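# Move an amber bottle upright onto the capper's riser

## Task

Pick up any one amber bottle from the bench and set it down standing upright on the pale riser that sits on the capping machine's platform, directly beneath the capping head; all the other bottles must still be standing afterwards.

## Robot and tools

Robot and frame. Two arms, left_arm and right_arm, each ending in a five-fingered hand (the left hand mirrors the right). Scene frame: origin at table-top height midway between the arms, +x out over the table, +y toward left_arm, +z up. Arm names do not match the sides of camera pictures. Calibrated bases: left_arm at (-0.011, +0.277, 0) m, right_arm at (-0.020, -0.251, 0) m, both almost unrotated. A two-camera stand is fixed behind the arms. Joint ranges (rad): waist -2.880 to 2.880, shoulder 0.000 to 3.142, elbow 0.000 to 3.019, wrist pitch -1.693 to 1.571, wrist yaw -1.571 to 1.571, wrist roll -2.094 to 2.094.

Hand point. Each arm is steered by a point fixed to its palm, 0.05 m in front of the palm and 0.15 m from the wrist mount along the fingers. Its +z runs along the straight fingers, +y comes out of the palm, +x runs across the palm away from the thumb on the right hand and toward it on the left. Straight fingertips sit 0.06-0.07 m beyond the point along +z and 0.06 m behind it along -y. A wrist bracket on the little-finger side reaches 0.10 m across the palm and can collide.

A row is 28 numbers, each in [-1, 1]: left_arm dx, dy, dz, rx, ry, rz; left hand little, ring, middle, index, thumb_bend, thumb_turn, force_limit, speed; then the same fourteen for right_arm and its hand. Both arms always appear. The six pose numbers are offsets, not poses: measured from that arm's Hand target as it stood when the action or move began, along the Hand target's own axes; 1.0 = 0.6 m or 180 degrees; rx, ry, rz form one rotation vector. Sending 0 for all six re-requests the current Hand target. The six finger numbers are absolute motor targets, +1 open/straight, -1 closed; thumb_turn -1 swings the thumb opposite the fingers, +1 beside the palm. force_limit maps -1..+1 to about 0..10 N at the fingertip (15 N for the two thumb motors); speed rises from near zero at -1 to full at +0.48 and above. No value means 'unchanged': to keep a hand as it is, resend the last eight numbers you sent it; before any were sent, use hand_measured plus hand_force_limit and hand_speed.

Gripping. With the thumb turned in front, the hand closes around things about 0.035-0.065 m thick (a handle down to 0.025 m). Example shapes (little, ring, middle, index, thumb_bend, thumb_turn): open +1,+1,+1,+1,+1,+1; thumb in front +1,+1,+1,+1,+0.65,-1; half closed +1,+0.93,+0.15,+0.00,+0.28,-1; further +1,+0.89,-0.35,-0.50,+0.09,-1. Close slowly (speed -0.94 or lower) for a gentle hold. To tighten, raise force_limit and send a target more closed than hand_measured; to loosen, send one more open. Resending the same numbers keeps the grip.

Tools.
execute_actions(actions, cameras): actions is a list of actions; each is up to 15 rows, one per 1/30 s step; a shorter table repeats its final row to fill 15. Every row counts from the action's starting Hand target, not from the previous row. Images come back only if actions is [] or cameras names some.
move(target, speed, blend, blocking, cameras): target is one 28-number row or up to 15 rows, all offsets from the same starting Hand targets. speed: m/s, 0.002 to 4.3, default 0.25 (turning up to twice that in rad/s), one value or one per target. blend: metres of corner rounding per target; 0 stops at each. The whole path is capped at 10 s. It does not avoid obstacles or the other arm; keep paths away from an arm's own base. blocking=false returns after about 0.5 s while the move continues.
wait(seconds 0 to 10, cameras): holds the last commands.
stop(cameras): brakes a running move.
zoom_image(camera, region=[x0, y0, x1, y1] pixels, at most 504 by 504) on the latest image of cam_high, cam_low, cam_left_wrist or cam_right_wrist.
show_instructions(): shows the reference pages.
finished_scene(scene=1): ends the scene for good.
cameras accepts names, ["all"] or [] for none.

Results. end_effector_position (m) and end_effector_quat_wxyz are in the scene frame. Hand target is the last commanded pose after clipping; the next offsets start from it. The hand often rests 1-3 cm (sometimes 5) short or low of it with no contact; the next command asks again, or send the gap as an offset. Orientation commands are clipped to 40 degrees from the measured one each step. hand_measured, hand_stopped_by (moving, target, force, stalled, fault) and hand_load_n (N, positive when pushed open; near 0 means the grip was lost) follow the motor order. Joint torques include the arm's weight; numbers 3 and 4 wrap at ±28 N m. The move: line gives the ending (done = within 10 mm and 2 degrees; off_target, moving, held, fault) and limits (paced = pose clipped, held = steps withheld). MOTOR HOT appears at 85 °C; at 100 °C the arm goes limp for 30-60 s.

Cameras are all 672x504 with calibration given; fixed ones may have shifted up to 2.3 degrees and 9 mm, wrist views may lag while moving.

Avoid: dropping the bottle or releasing it while moving, fast or hard contact, commanding far past a contact point, toppling other bottles, anything leaving the table, the arms touching each other or one hand gripping the other's fingers, heavy loads on fingers, and holding outstretched arms long (heat). Loose items may get nudged occasionally. The bottle must remain upright on the riser after the hand leaves.

Each tool is called after "Call:" in YAML: its name, and indented under it one key for each argument.

Reference images:

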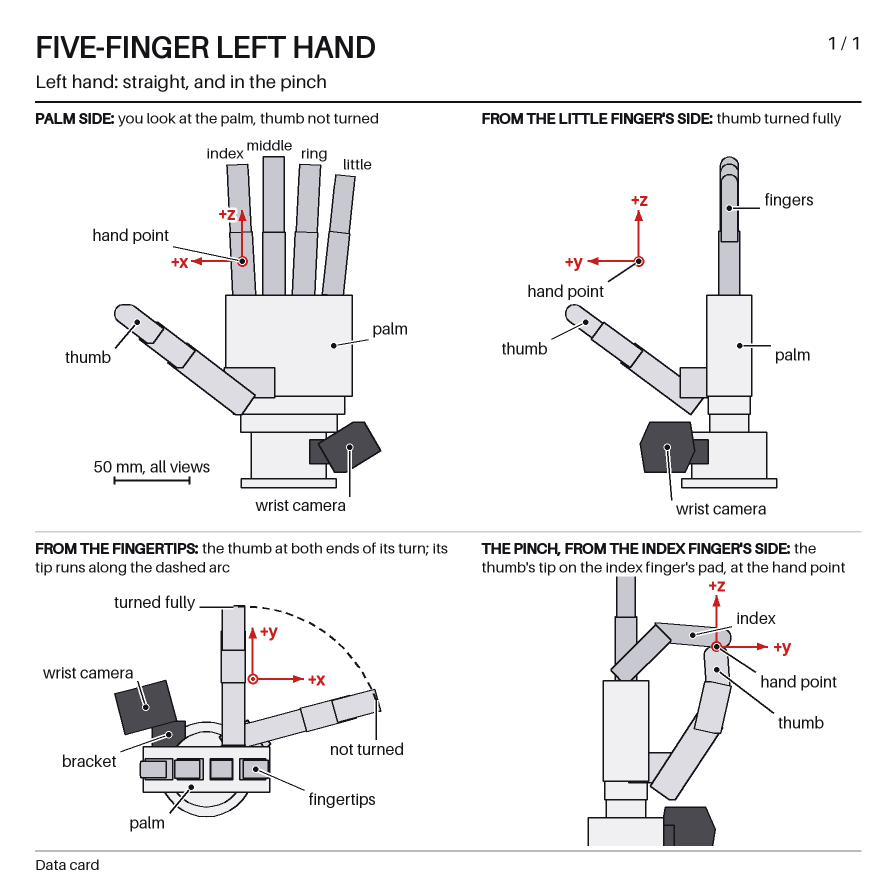

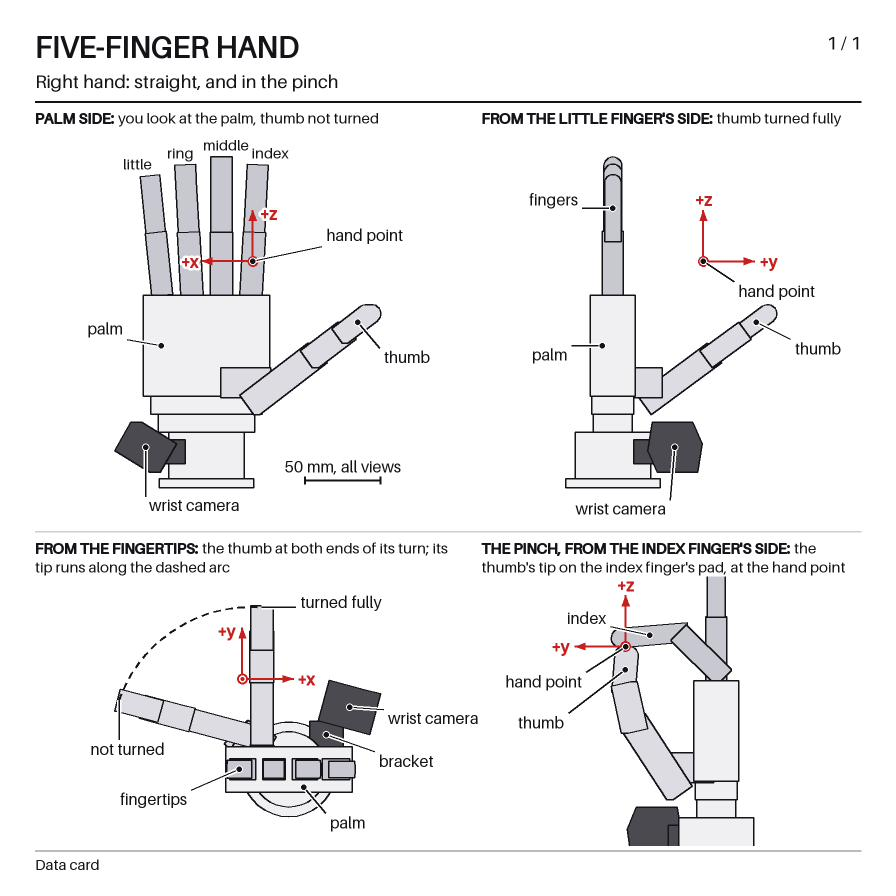

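## Session

Call:
execute_actions:
  actions: []

Scene clock: 0.00 s.
left_arm: end_effector_position=(+0.3505, +0.5571, +0.1777) hand_measured=(+1.000, +1.000, +1.000, +1.000, +1.000, +1.000) hand_load_n=(+0.0, +0.0, +0.0, +0.0, +0.0, +0.0) hand_stopped_by=(target, target, target, target, target, target) hand_force_limit=0.00 hand_speed=-0.80 end_effector_quat_wxyz=(+0.029, +0.825, +0.550, +0.129) | right_arm: end_effector_position=(+0.5702, -0.7483, +0.2650) hand_measured=(+1.000, +1.000, +1.000, +1.000, +1.000, +1.000) hand_load_n=(+0.0, +0.0, +0.0, +0.0, +0.0, +0.0) hand_stopped_by=(target, target, target, target, target, target) hand_force_limit=0.00 hand_speed=-0.80 end_effector_quat_wxyz=(-0.459, +0.690, -0.359, +0.430)
Joint positions: left_arm=[0.816 1.258 1.015 -1.089 0.112 -1.955] | right_arm=[-0.932 2.094 2.064 -0.586 -1.198 -0.855]
Joint velocities: within noise
Joint torques (N m): no reading
Motor temperatures (°C): left_arm=[30 33 28 30 31 35] | right_arm=[35 33 32 34 32 31]
Heat: left arm: hottest wrist roll 35 °C; right arm: hottest waist 35 °C.
Hand target: left_arm +0.3556, +0.5623, +0.1875; +0.027, +0.824, +0.548, +0.139 | right_arm +0.5730, -0.7519, +0.2817; -0.453, +0.692, -0.348, +0.442

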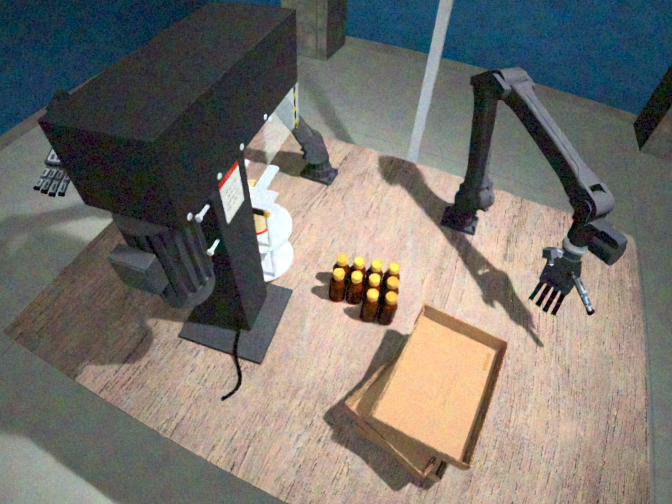

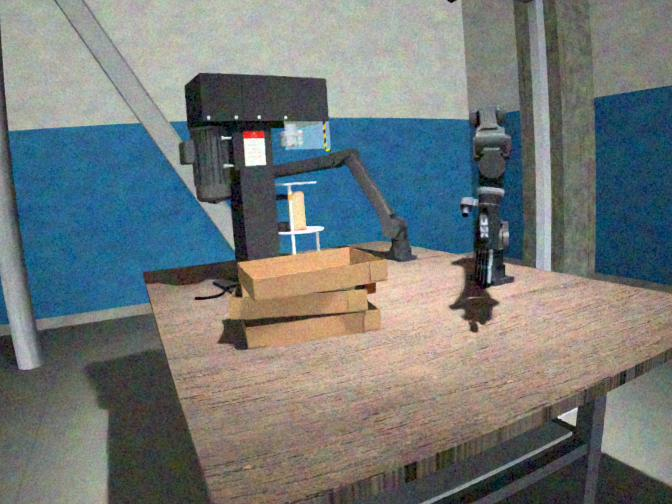

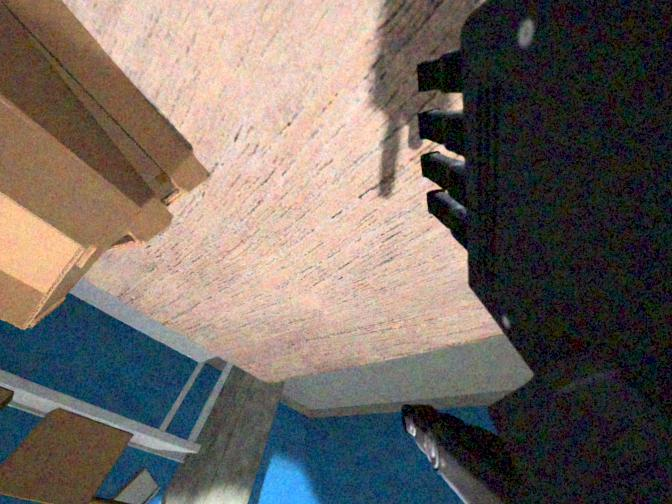

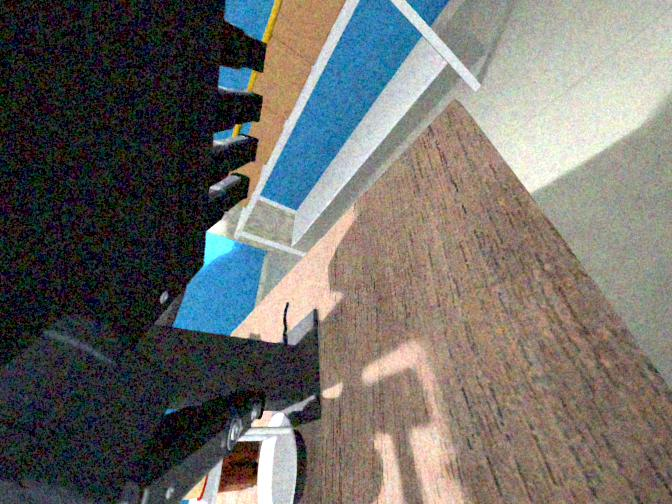

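Call:
zoom_image:
  camera: "cam_high"
  region: [180, 130, 440, 390]

Call:
zoom_image:
  camera: "cam_low"
  region: [170, 60, 440, 360]

Call:
zoom_image:
  camera: "cam_high"
  region: [220, 160, 320, 300]

Scaled by 1.938 from the camera's 672x504 image, which has a finer 960x720 frame.

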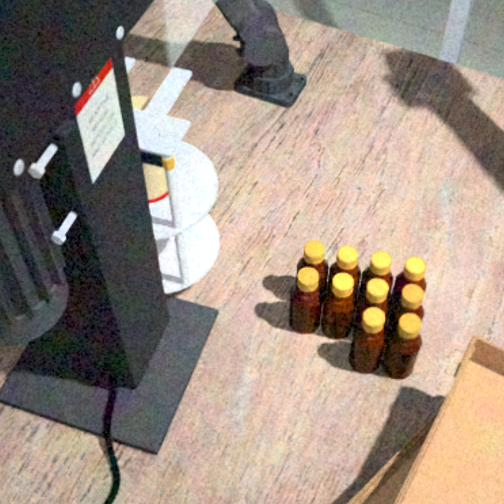

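Scaled by 1.680 from the camera's 672x504 image, which has a finer 960x720 frame.

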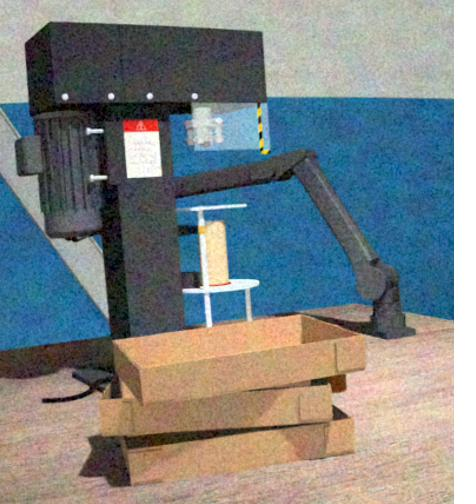

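Scaled by 3.600 from the camera's 672x504 image, which has a finer 960x720 frame.

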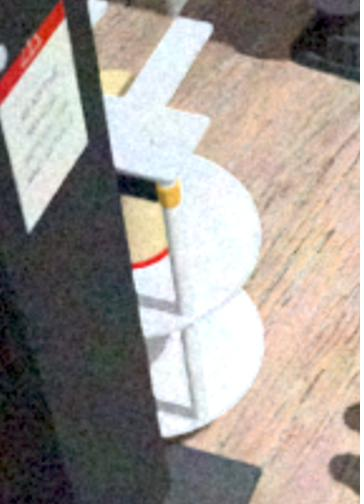

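Call:
zoom_image:
  camera: "cam_high"
  region: [315, 245, 415, 335]

Call:
zoom_image:
  camera: "cam_low"
  region: [260, 100, 350, 260]

Call:
zoom_image:
  camera: "cam_right_wrist"
  region: [100, 300, 340, 504]

Scaled by 5.040 from the camera's 672x504 image, which has a finer 960x720 frame.

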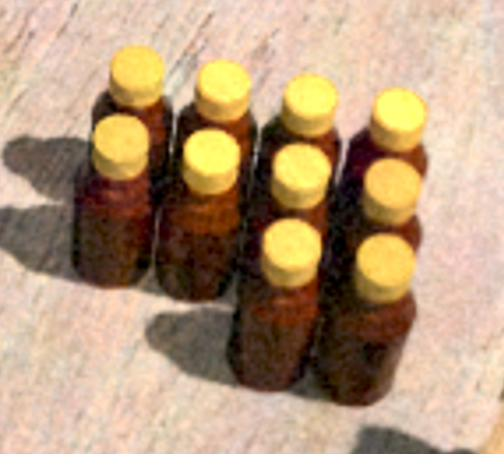

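Scaled by 3.150 from the camera's 672x504 image, which has a finer 960x720 frame.

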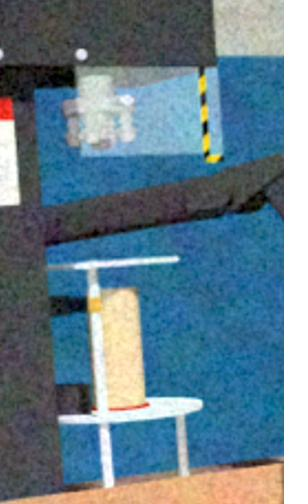

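Scaled by 2.100 from the camera's 672x504 image, which has a finer 960x720 frame.

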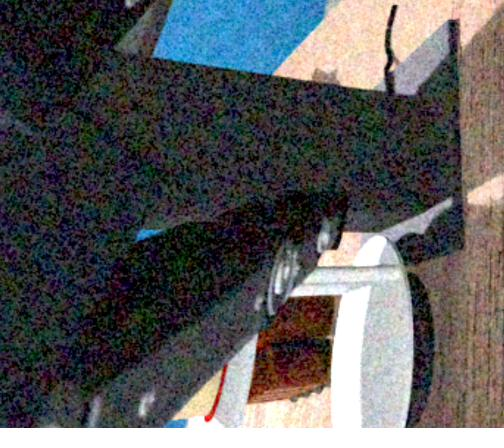

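Call:
move:
  target: [-0.7657, 0.322, -0.4095, -0.355, 0.1266, 0.524, 1, 1, 1, 1, 1, 1, 0, -0.8, 0, 0, 0, 0, 0, 0, 1, 1, 1, 1, 1, 1, 0, -0.8]
  speed: 0.4
  cameras: ["cam_left_wrist", "cam_high"]

Scene clock: 41.97 s.
left_arm: end_effector_position=(+0.2914, +0.0462, +0.3358) hand_measured=(+1.000, +1.000, +1.000, +1.000, +1.000, +1.000) hand_load_n=(+0.0, +0.0, +0.0, +0.0, -0.5, +0.0) hand_stopped_by=(target, target, target, target, target, target) hand_force_limit=0.00 hand_speed=-0.80 end_effector_quat_wxyz=(+0.218, +0.798, -0.328, +0.456) | right_arm: end_effector_position=(+0.5702, -0.7483, +0.2650) hand_measured=(+1.000, +1.000, +1.000, +1.000, +1.000, +1.000) hand_load_n=(+0.0, +0.0, +0.0, +0.0, +0.0, +0.0) hand_stopped_by=(target, target, target, target, target, target) hand_force_limit=0.00 hand_speed=-0.80 end_effector_quat_wxyz=(-0.459, +0.690, -0.359, +0.430)
Joint positions: left_arm=[-0.223 0.727 0.752 -0.621 0.518 -1.302] | right_arm=[-0.932 2.094 2.064 -0.586 -1.198 -0.855]
Joint torques (N m): left_arm=[0.21 -1.38 15.1 2.95 0.14 0.07] | right_arm=[0.73 -21.77 13.23 1.52 -0.63 0]
Motor temperatures (°C): left_arm=[30 33 31 30 31 35] | right_arm=[34 41 39 34 32 31]
Heat: left arm: hottest wrist roll 35 °C; right arm: hottest shoulder 41 °C.
Hand target: left_arm +0.2998, +0.0404, +0.3700; +0.212, +0.778, -0.339, +0.485 | right_arm +0.5730, -0.7519, +0.2817; -0.453, +0.692, -0.348, +0.442
Off the commanded pose: left_arm 0.036 m, 4 deg | right_arm 0.017 m, 2 deg.
move: off_target (left_arm, right_arm)
camera_calibration:
cam_left_wrist: T_world_to_cam=[[0.819214, 0.545556, 0.176799, -0.315297], [-0.125234, -0.130666, 0.983485, -0.281447], [0.559648, -0.827826, -0.0387216, 0.00589111], [0, 0, 0, 1]] pos_world=[0.219752, 0.140113, 0.332772]
Images, in order (width x height): cam_high 672x504, cam_left_wrist 672x504.

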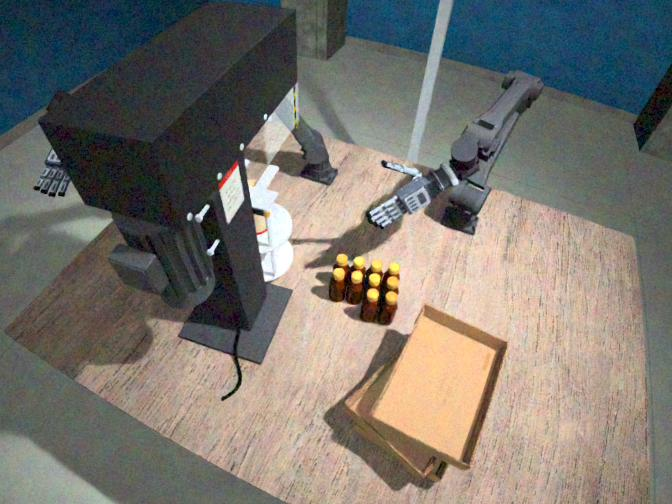

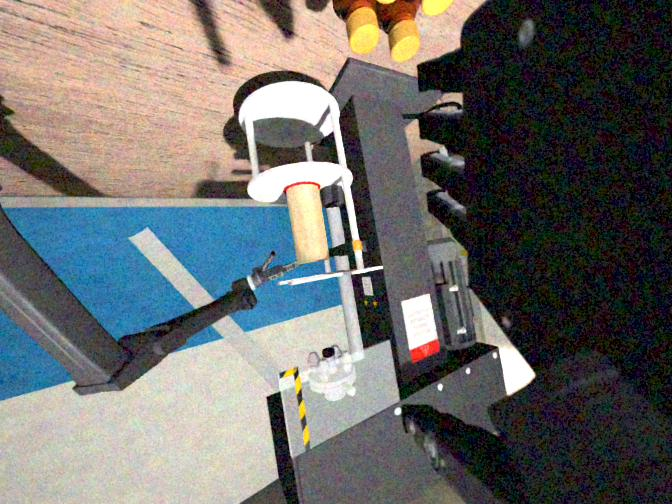

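Call:
zoom_image:
  camera: "cam_left_wrist"
  region: [200, 60, 440, 280]

Call:
zoom_image:
  camera: "cam_left_wrist"
  region: [250, 230, 420, 420]

Scaled by 2.100 from the camera's 672x504 image, which has a finer 960x720 frame.

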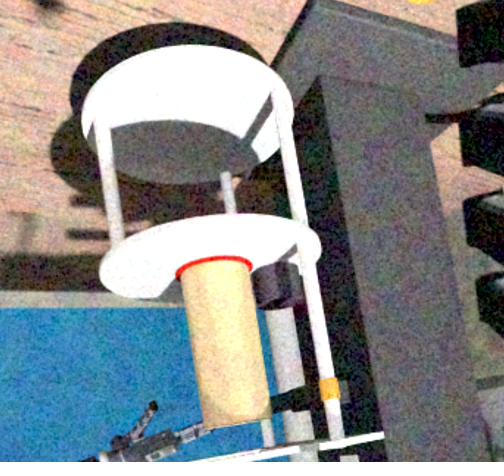

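Scaled by 2.653 from the camera's 672x504 image, which has a finer 960x720 frame.

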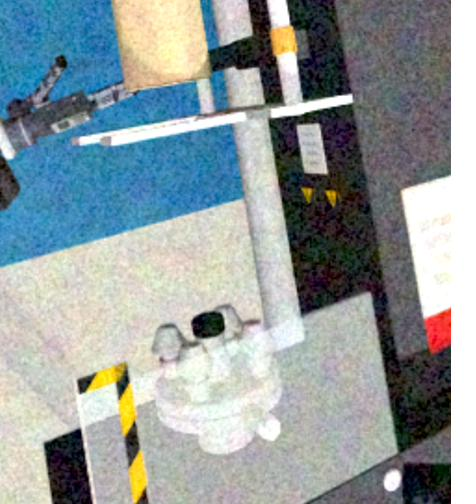

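Call:
move:
  target: [0.1925, 0.0226, -0.0995, 0, -0.161, 0, 1, 1, 1, 1, 1, 1, 0, -0.8, 0, 0, 0, 0, 0, 0, 1, 1, 1, 1, 1, 1, 0, -0.8]
  speed: 0.4
  cameras: ["cam_left_wrist"]

Call:
zoom_image:
  camera: "cam_left_wrist"
  region: [200, 120, 460, 380]

Scene clock: 56.63 s.
left_arm: end_effector_position=(+0.2885, +0.0366, +0.4801) hand_measured=(+1.000, +1.000, +1.000, +1.000, +1.000, +1.000) hand_load_n=(+0.0, +0.0, +0.0, +0.0, +0.0, +0.0) hand_stopped_by=(target, target, target, target, target, target) hand_force_limit=0.00 hand_speed=-0.80 end_effector_quat_wxyz=(+0.123, +0.883, -0.373, +0.259) | right_arm: end_effector_position=(+0.5702, -0.7483, +0.2650) hand_measured=(+1.000, +1.000, +1.000, +1.000, +1.000, +1.000) hand_load_n=(-0.5, +0.0, +0.0, +0.0, +0.0, +0.0) hand_stopped_by=(target, target, target, target, target, target) hand_force_limit=0.00 hand_speed=-0.80 end_effector_quat_wxyz=(-0.459, +0.690, -0.359, +0.430)
Joint positions: left_arm=[-0.365 1.083 1.606 -1.563 0.25 -1.216] | right_arm=[-0.932 2.094 2.064 -0.586 -1.198 -0.855]
Joint torques (N m): left_arm=[0.56 -4.6 13.07 1.33 0.09 0.06] | right_arm=[0.56 -21.71 13.22 1.42 -0.61 0]
Heat: left arm: hottest elbow 34 °C; right arm: hottest shoulder 43 °C.
Hand target: left_arm +0.2881, +0.0335, +0.5001; +0.121, +0.874, -0.381, +0.275 | right_arm +0.5730, -0.7519, +0.2817; -0.453, +0.692, -0.348, +0.442
Off the commanded pose: left_arm 0.020 m, 2 deg | right_arm 0.017 m, 2 deg.
move: off_target (left_arm, right_arm)
camera_calibration:
cam_left_wrist: T_world_to_cam=[[0.870164, 0.483097, 0.0971169, -0.307357], [0.16585, -0.472717, 0.865467, -0.439745], [0.464013, -0.736991, -0.491463, 0.246792], [0, 0, 0, 1]] pos_world=[0.225868, 0.122492, 0.531723]
Images, in order (width x height): cam_left_wrist 672x504.

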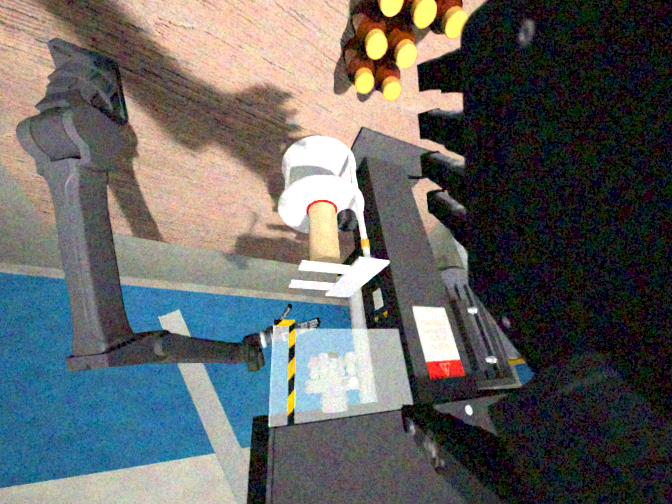

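Scaled by 1.938 from the camera's 672x504 image, which has a finer 960x720 frame.

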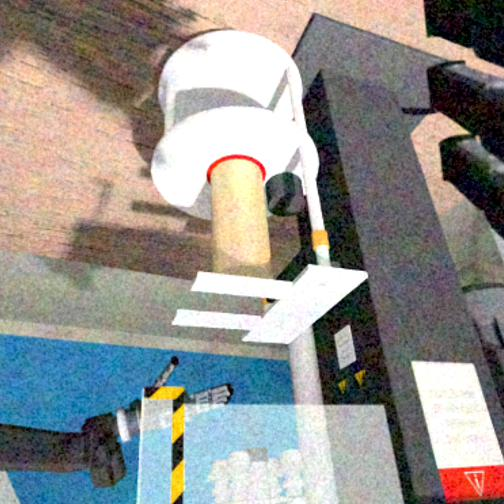

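Call:
zoom_image:
  camera: "cam_left_wrist"
  region: [280, 190, 400, 310]

Call:
zoom_image:
  camera: "cam_left_wrist"
  region: [330, 0, 470, 110]

Scaled by 4.200 from the camera's 672x504 image, which has a finer 960x720 frame.

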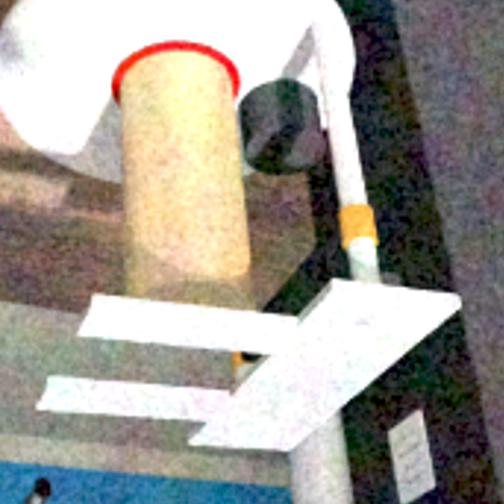

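Scaled by 3.600 from the camera's 672x504 image, which has a finer 960x720 frame.

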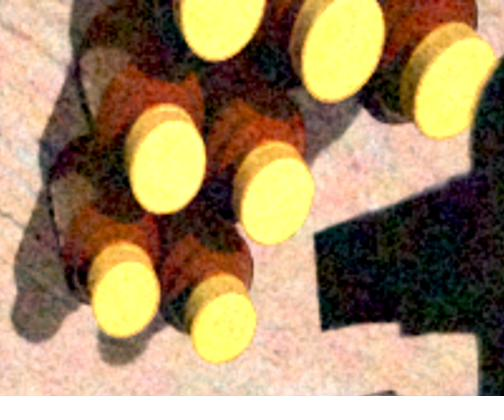

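Call:
zoom_image:
  camera: "cam_high"
  region: [225, 140, 305, 220]

This scene's latest camera images include none from cam_high. They are from: cam_left_wrist. cam_high's image comes with the result of a call that names it in "cameras".

Call:
wait:
  seconds: 0.1
  cameras: ["cam_high", "cam_low", "cam_right_wrist"]

Call:
zoom_image:
  camera: "cam_high"
  region: [225, 140, 305, 220]

Scene clock: 67.43 s.
left_arm: end_effector_position=(+0.2885, +0.0366, +0.4801) hand_measured=(+1.000, +1.000, +1.000, +1.000, +1.000, +1.000) hand_load_n=(+0.0, +0.0, +0.0, +0.0, +0.0, +0.0) hand_stopped_by=(target, target, target, target, target, target) hand_force_limit=0.00 hand_speed=-0.80 end_effector_quat_wxyz=(+0.123, +0.883, -0.373, +0.259) | right_arm: end_effector_position=(+0.5702, -0.7483, +0.2650) hand_measured=(+1.000, +1.000, +1.000, +1.000, +1.000, +1.000) hand_load_n=(+0.0, +0.0, +0.0, +0.0, +0.0, +0.0) hand_stopped_by=(target, target, target, target, target, target) hand_force_limit=0.00 hand_speed=-0.80 end_effector_quat_wxyz=(-0.459, +0.690, -0.359, +0.430)
Joint positions: left_arm=[-0.365 1.083 1.606 -1.563 0.25 -1.215] | right_arm=[-0.932 2.094 2.064 -0.586 -1.198 -0.855]
Joint torques (N m): left_arm=[0.32 -4.42 13.03 1.33 0.06 0.05] | right_arm=[0.67 -21.66 13.16 1.37 -0.61 0.01]
Motor temperatures (°C): left_arm=[30 33 36 30 31 34] | right_arm=[34 44 41 33 32 31]
Heat: left arm: hottest elbow 36 °C; right arm: hottest shoulder 44 °C.
Hand target: left_arm +0.2881, +0.0335, +0.5001; +0.121, +0.874, -0.381, +0.275 | right_arm +0.5730, -0.7519, +0.2817; -0.453, +0.692, -0.348, +0.442
Off the commanded pose: left_arm 0.020 m, 2 deg | right_arm 0.017 m, 2 deg.
wait: 0.10 s; at rest from the start
Images, in order (width x height): cam_high 672x504, cam_low 672x504, cam_right_wrist 672x504.

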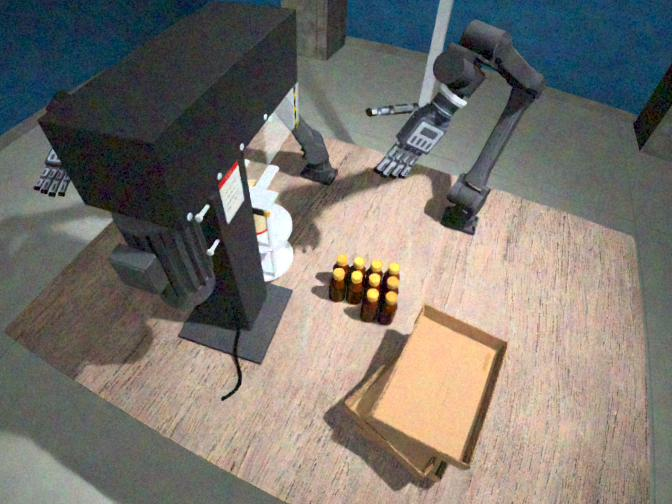

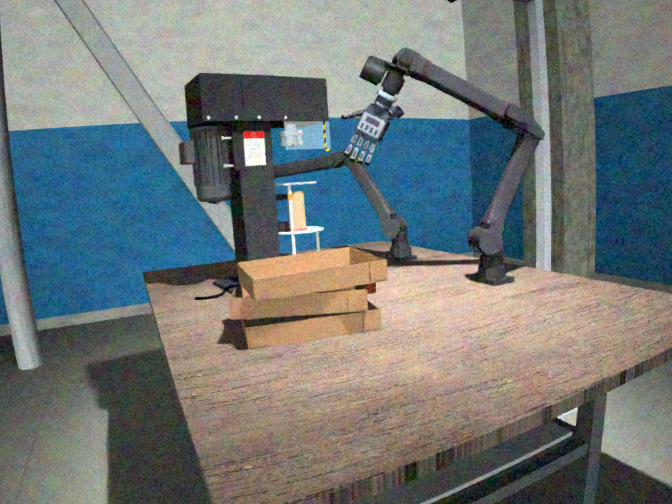

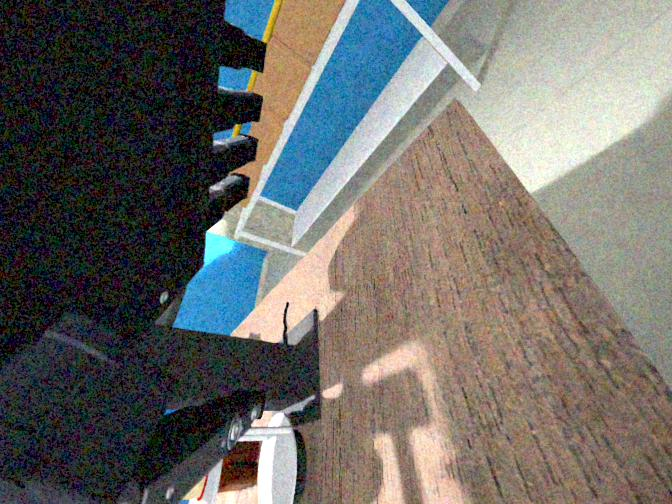

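Scaled by 6.300 from the camera's 672x504 image, which has a finer 960x720 frame.

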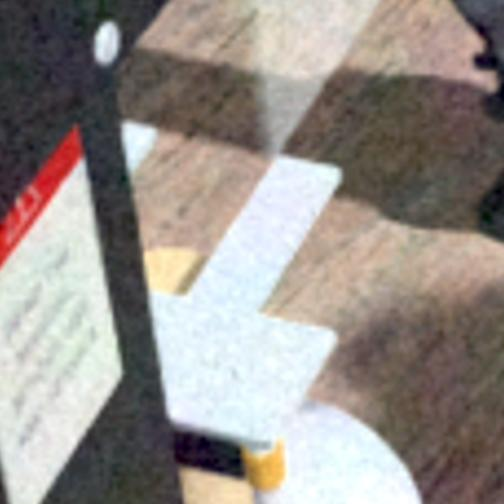

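Call:
zoom_image:
  camera: "cam_low"
  region: [265, 165, 335, 245]

Scaled by 6.300 from the camera's 672x504 image, which has a finer 960x720 frame.

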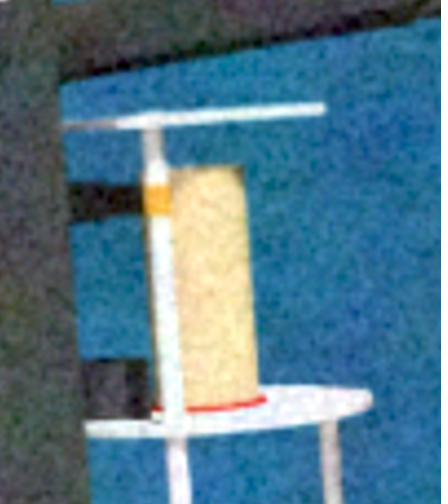

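Call:
wait:
  seconds: 0.05
  cameras: ["cam_left_wrist", "cam_high", "cam_low"]

Call:
zoom_image:
  camera: "cam_left_wrist"
  region: [250, 290, 430, 440]

Call:
zoom_image:
  camera: "cam_low"
  region: [260, 90, 350, 190]

Call:
zoom_image:
  camera: "cam_high"
  region: [225, 60, 325, 200]

Scene clock: 83.00 s.
left_arm: end_effector_position=(+0.2885, +0.0366, +0.4801) hand_measured=(+1.000, +1.000, +1.000, +1.000, +1.000, +1.000) hand_load_n=(+0.0, +0.0, +0.0, +0.0, +0.0, +0.0) hand_stopped_by=(target, target, target, target, target, target) hand_force_limit=0.00 hand_speed=-0.80 end_effector_quat_wxyz=(+0.123, +0.883, -0.373, +0.259) | right_arm: end_effector_position=(+0.5702, -0.7483, +0.2650) hand_measured=(+1.000, +1.000, +1.000, +1.000, +1.000, +1.000) hand_load_n=(+0.0, +0.0, -0.5, +0.0, +0.0, +0.0) hand_stopped_by=(target, target, target, target, target, target) hand_force_limit=0.00 hand_speed=-0.80 end_effector_quat_wxyz=(-0.459, +0.690, -0.359, +0.430)
Joint positions: left_arm=[-0.365 1.083 1.606 -1.563 0.25 -1.215] | right_arm=[-0.932 2.094 2.064 -0.586 -1.198 -0.855]
Joint torques (N m): left_arm=[0.5 -4.48 13.07 1.21 0.08 0.07] | right_arm=[0.79 -21.95 13.15 1.57 -0.62 -0.01]
Heat: left arm: hottest elbow 38 °C; right arm: hottest shoulder 45 °C.
Hand target: left_arm +0.2881, +0.0335, +0.5001; +0.121, +0.874, -0.381, +0.275 | right_arm +0.5730, -0.7519, +0.2817; -0.453, +0.692, -0.348, +0.442
Off the commanded pose: left_arm 0.020 m, 2 deg | right_arm 0.017 m, 2 deg.
wait: 0.07 s; at rest from the start
camera_calibration:
cam_left_wrist: T_world_to_cam=[[0.870278, 0.482849, 0.0973309, -0.307466], [0.165556, -0.472849, 0.865451, -0.439653], [0.463905, -0.737069, -0.491448, 0.246819], [0, 0, 0, 1]] pos_world=[0.225868, 0.122493, 0.531723]
Images, in order (width x height): cam_high 672x504, cam_low 672x504, cam_left_wrist 672x504.

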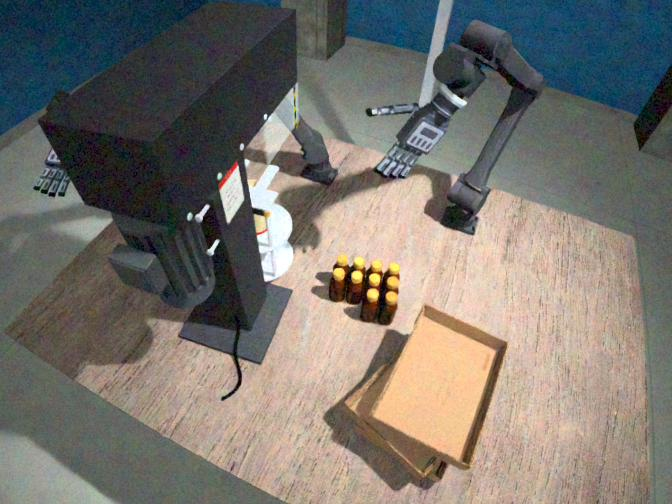

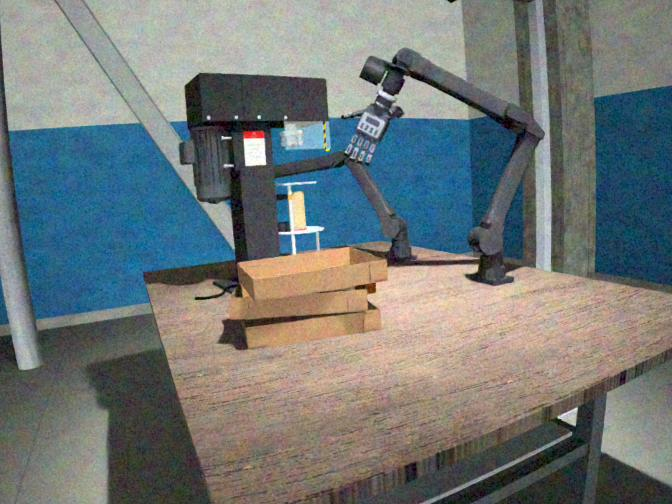

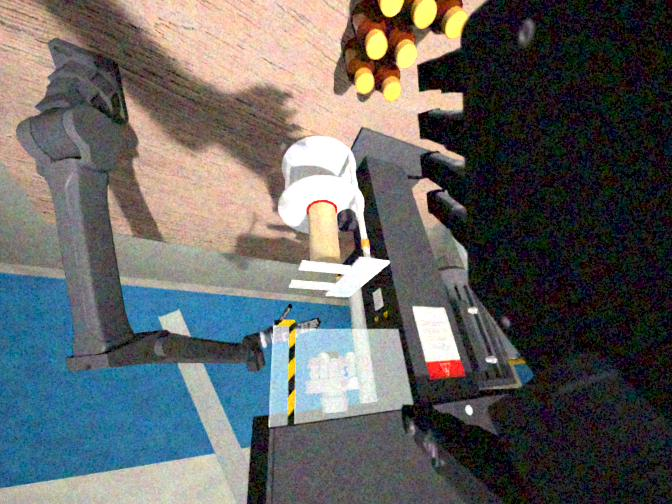

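Scaled by 2.800 from the camera's 672x504 image, which has a finer 960x720 frame.

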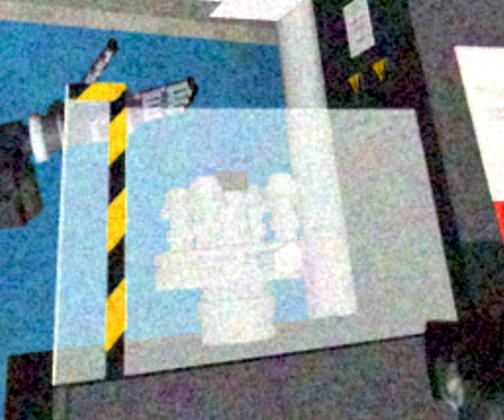

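Scaled by 5.040 from the camera's 672x504 image, which has a finer 960x720 frame.

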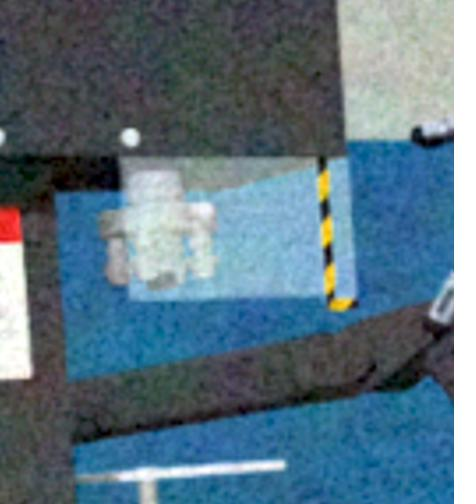

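Scaled by 3.600 from the camera's 672x504 image, which has a finer 960x720 frame.

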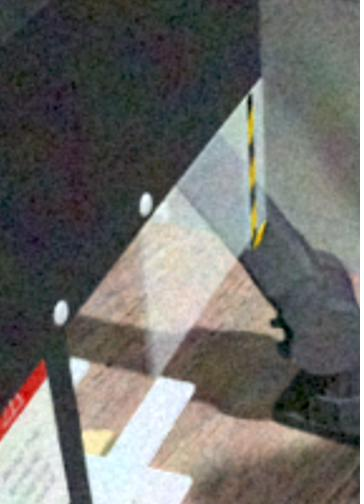

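Call:
move:
  target:
    - [-0.2222, 0.0865, 0.1903, 0.2353, 0.0521, 0.3851, 1, 1, 1, 1, 1, -1, 0, 0, 0, 0, 0, 0, 0, 0, 1, 1, 1, 1, 1, 1, 0, -0.8]
    - [-0.2298, 0.0588, 0.5303, 0.3691, -0.3468, 0.7079, 1, 1, 1, 1, 1, -1, 0, 0, 0, 0, 0, 0, 0, 0, 1, 1, 1, 1, 1, 1, 0, -0.8]
  speed: 0.5
  blend: 0.05
  cameras: ["cam_left_wrist", "cam_high"]

Scene clock: 129.00 s.
left_arm: end_effector_position=(+0.3122, -0.0412, +0.1678) hand_measured=(+1.000, +1.000, +1.000, +1.000, +1.000, -1.000) hand_load_n=(+0.0, +0.0, +0.0, +0.0, +0.0, +0.5) hand_stopped_by=(target, target, target, target, target, target) hand_force_limit=0.00 hand_speed=0.00 end_effector_quat_wxyz=(+0.706, -0.042, +0.706, +0.029) | right_arm: end_effector_position=(+0.5702, -0.7483, +0.2650) hand_measured=(+1.000, +1.000, +1.000, +1.000, +1.000, +1.000) hand_load_n=(+0.0, +0.0, +0.0, +0.0, +0.0, +0.0) hand_stopped_by=(target, target, target, target, target, target) hand_force_limit=0.00 hand_speed=-0.80 end_effector_quat_wxyz=(-0.459, +0.690, -0.359, +0.430)
Joint positions: left_arm=[-1.229 1.634 0.714 0.918 -1.34 1.55] | right_arm=[-0.932 2.094 2.064 -0.586 -1.198 -0.855]
Joint torques (N m): left_arm=[0.62 -10.11 4.89 2.5 0.09 0.11] | right_arm=[0.85 -21.77 13.18 1.54 -0.6 -0.01]
Heat: left arm: hottest elbow 39 °C; right arm: hottest shoulder 47 °C.
Hand target: left_arm +0.3092, -0.0417, +0.1603; +0.707, -0.031, +0.706, +0.031 | right_arm +0.5730, -0.7519, +0.2817; -0.453, +0.692, -0.348, +0.442
Off the commanded pose: left_arm 0.008 m, 1 deg | right_arm 0.017 m, 2 deg.
move: off_target (right_arm)
camera_calibration:
cam_left_wrist: T_world_to_cam=[[0.13453, -0.956106, -0.260314, -0.0297186], [-0.487758, 0.164779, -0.857287, 0.309188], [0.862551, 0.242301, -0.44418, -0.0670161], [0, 0, 0, 1]] pos_world=[0.212612, -0.0631238, 0.227559]
Images, in order (width x height): cam_high 672x504, cam_left_wrist 672x504.

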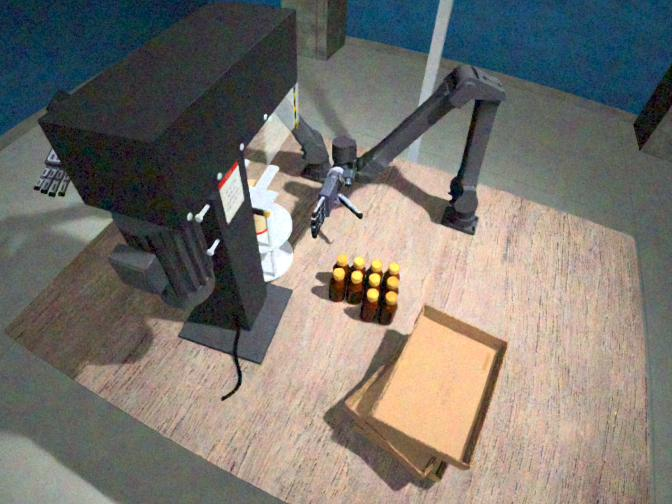

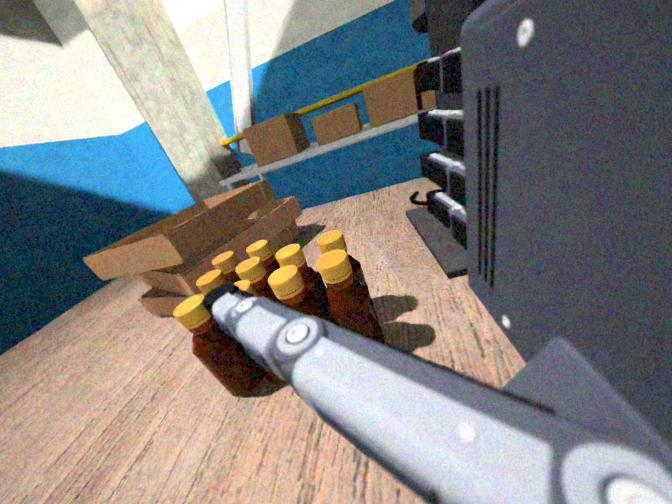

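Call:
zoom_image:
  camera: "cam_left_wrist"
  region: [160, 210, 420, 410]

Scaled by 1.938 from the camera's 672x504 image, which has a finer 960x720 frame.

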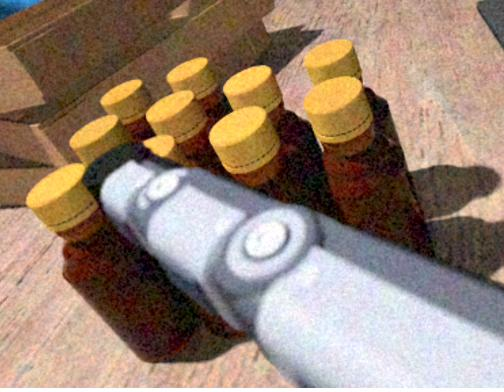

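Call:
zoom_image:
  camera: "cam_left_wrist"
  region: [165, 285, 285, 405]

Call:
zoom_image:
  camera: "cam_left_wrist"
  region: [270, 220, 410, 360]

Call:
zoom_image:
  camera: "cam_high"
  region: [290, 140, 410, 340]

Scaled by 4.200 from the camera's 672x504 image, which has a finer 960x720 frame.

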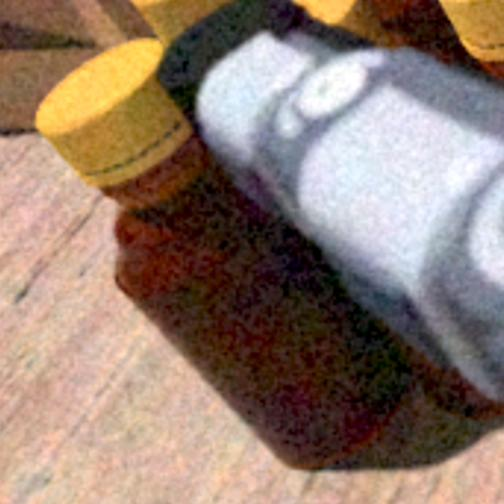

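Scaled by 3.600 from the camera's 672x504 image, which has a finer 960x720 frame.

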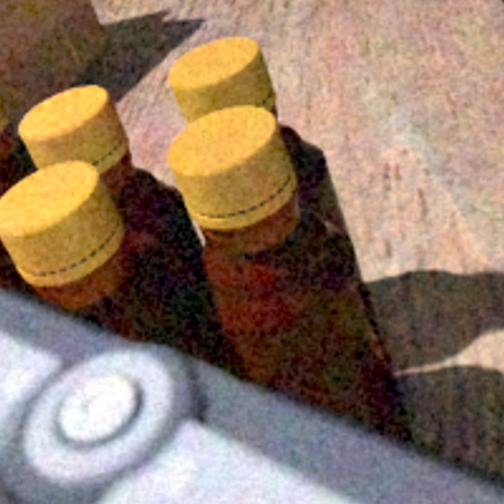

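Scaled by 2.520 from the camera's 672x504 image, which has a finer 960x720 frame.

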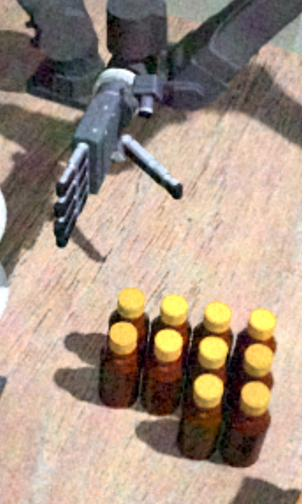

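Call:
move:
  target: [0.1567, -0.0057, 0.0208, 0, 0, 0, 1, 1, 1, 1, 1, -1, 0, 0, 0, 0, 0, 0, 0, 0, 1, 1, 1, 1, 1, 1, 0, -0.8]
  speed: 0.2
  cameras: ["cam_left_wrist", "cam_high"]

Call:
zoom_image:
  camera: "cam_left_wrist"
  region: [200, 180, 480, 380]

Call:
zoom_image:
  camera: "cam_high"
  region: [300, 160, 420, 320]

Scene clock: 143.53 s.
left_arm: end_effector_position=(+0.3179, -0.0432, +0.0692) hand_measured=(+1.000, +1.000, +1.000, +1.000, +1.000, -1.000) hand_load_n=(+0.0, +0.0, +0.0, +0.0, +0.0, +0.0) hand_stopped_by=(target, target, target, target, target, target) hand_force_limit=0.00 hand_speed=0.00 end_effector_quat_wxyz=(+0.705, -0.029, +0.708, +0.030) | right_arm: end_effector_position=(+0.5702, -0.7483, +0.2650) hand_measured=(+1.000, +1.000, +1.000, +1.000, +1.000, +1.000) hand_load_n=(+0.0, -0.5, +0.0, +0.0, +0.0, +0.0) hand_stopped_by=(target, target, target, target, target, target) hand_force_limit=0.00 hand_speed=-0.80 end_effector_quat_wxyz=(-0.459, +0.690, -0.359, +0.430)
Joint positions: left_arm=[-1.219 1.928 0.699 1.216 -1.313 1.559] | right_arm=[-0.932 2.094 2.064 -0.586 -1.198 -0.855]
Joint torques (N m): left_arm=[2.08 -11.28 4.37 2.63 0.1 0.14] | right_arm=[0.73 -21.83 13.16 1.48 -0.62 0]
Heat: left arm: hottest elbow 37 °C; right arm: hottest shoulder 48 °C.
Hand target: left_arm +0.3220, -0.0439, +0.0663; +0.707, -0.031, +0.706, +0.031 | right_arm +0.5730, -0.7519, +0.2817; -0.453, +0.692, -0.348, +0.442
Off the commanded pose: left_arm 0.005 m, 0 deg | right_arm 0.017 m, 2 deg.
move: off_target (right_arm)
camera_calibration:
cam_left_wrist: T_world_to_cam=[[0.117983, -0.953075, -0.278797, -0.0513485], [-0.488631, 0.188696, -0.851841, 0.228704], [0.864477, 0.236732, -0.443439, -0.116165], [0, 0, 0, 1]] pos_world=[0.218232, -0.0645944, 0.128991]
Images, in order (width x height): cam_high 672x504, cam_left_wrist 672x504.

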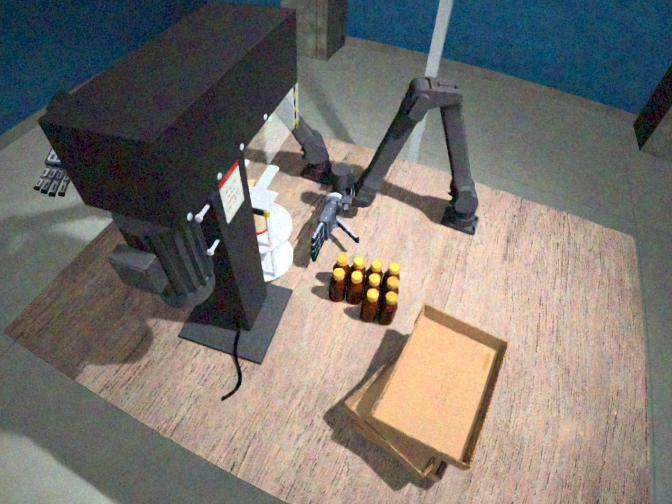

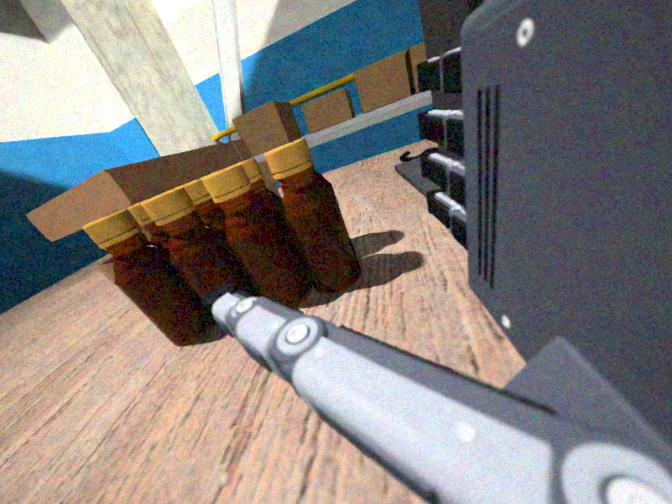

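Scaled by 1.800 from the camera's 672x504 image, which has a finer 960x720 frame.

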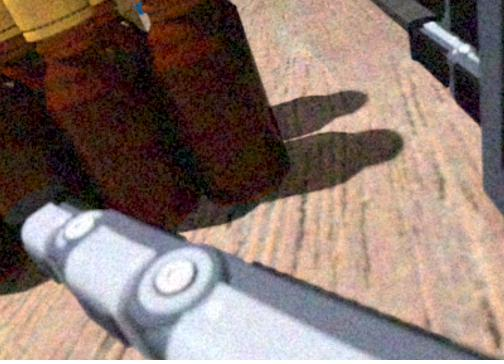

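Scaled by 3.150 from the camera's 672x504 image, which has a finer 960x720 frame.

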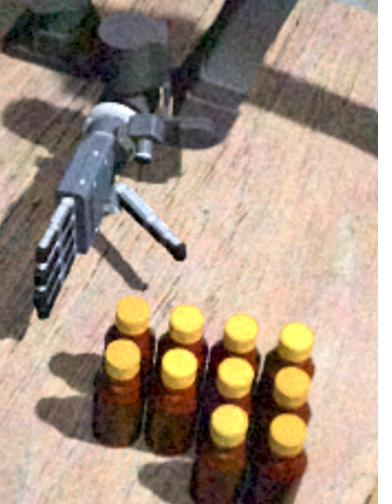

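Call:
zoom_image:
  camera: "cam_left_wrist"
  region: [250, 120, 380, 310]

Scaled by 2.653 from the camera's 672x504 image, which has a finer 960x720 frame.

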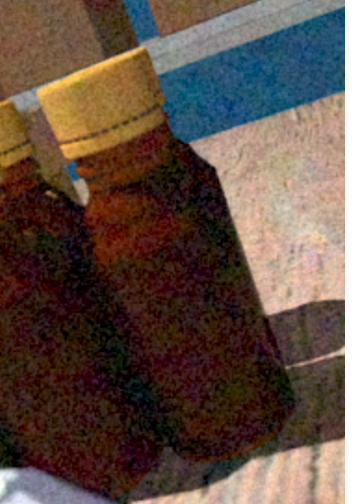

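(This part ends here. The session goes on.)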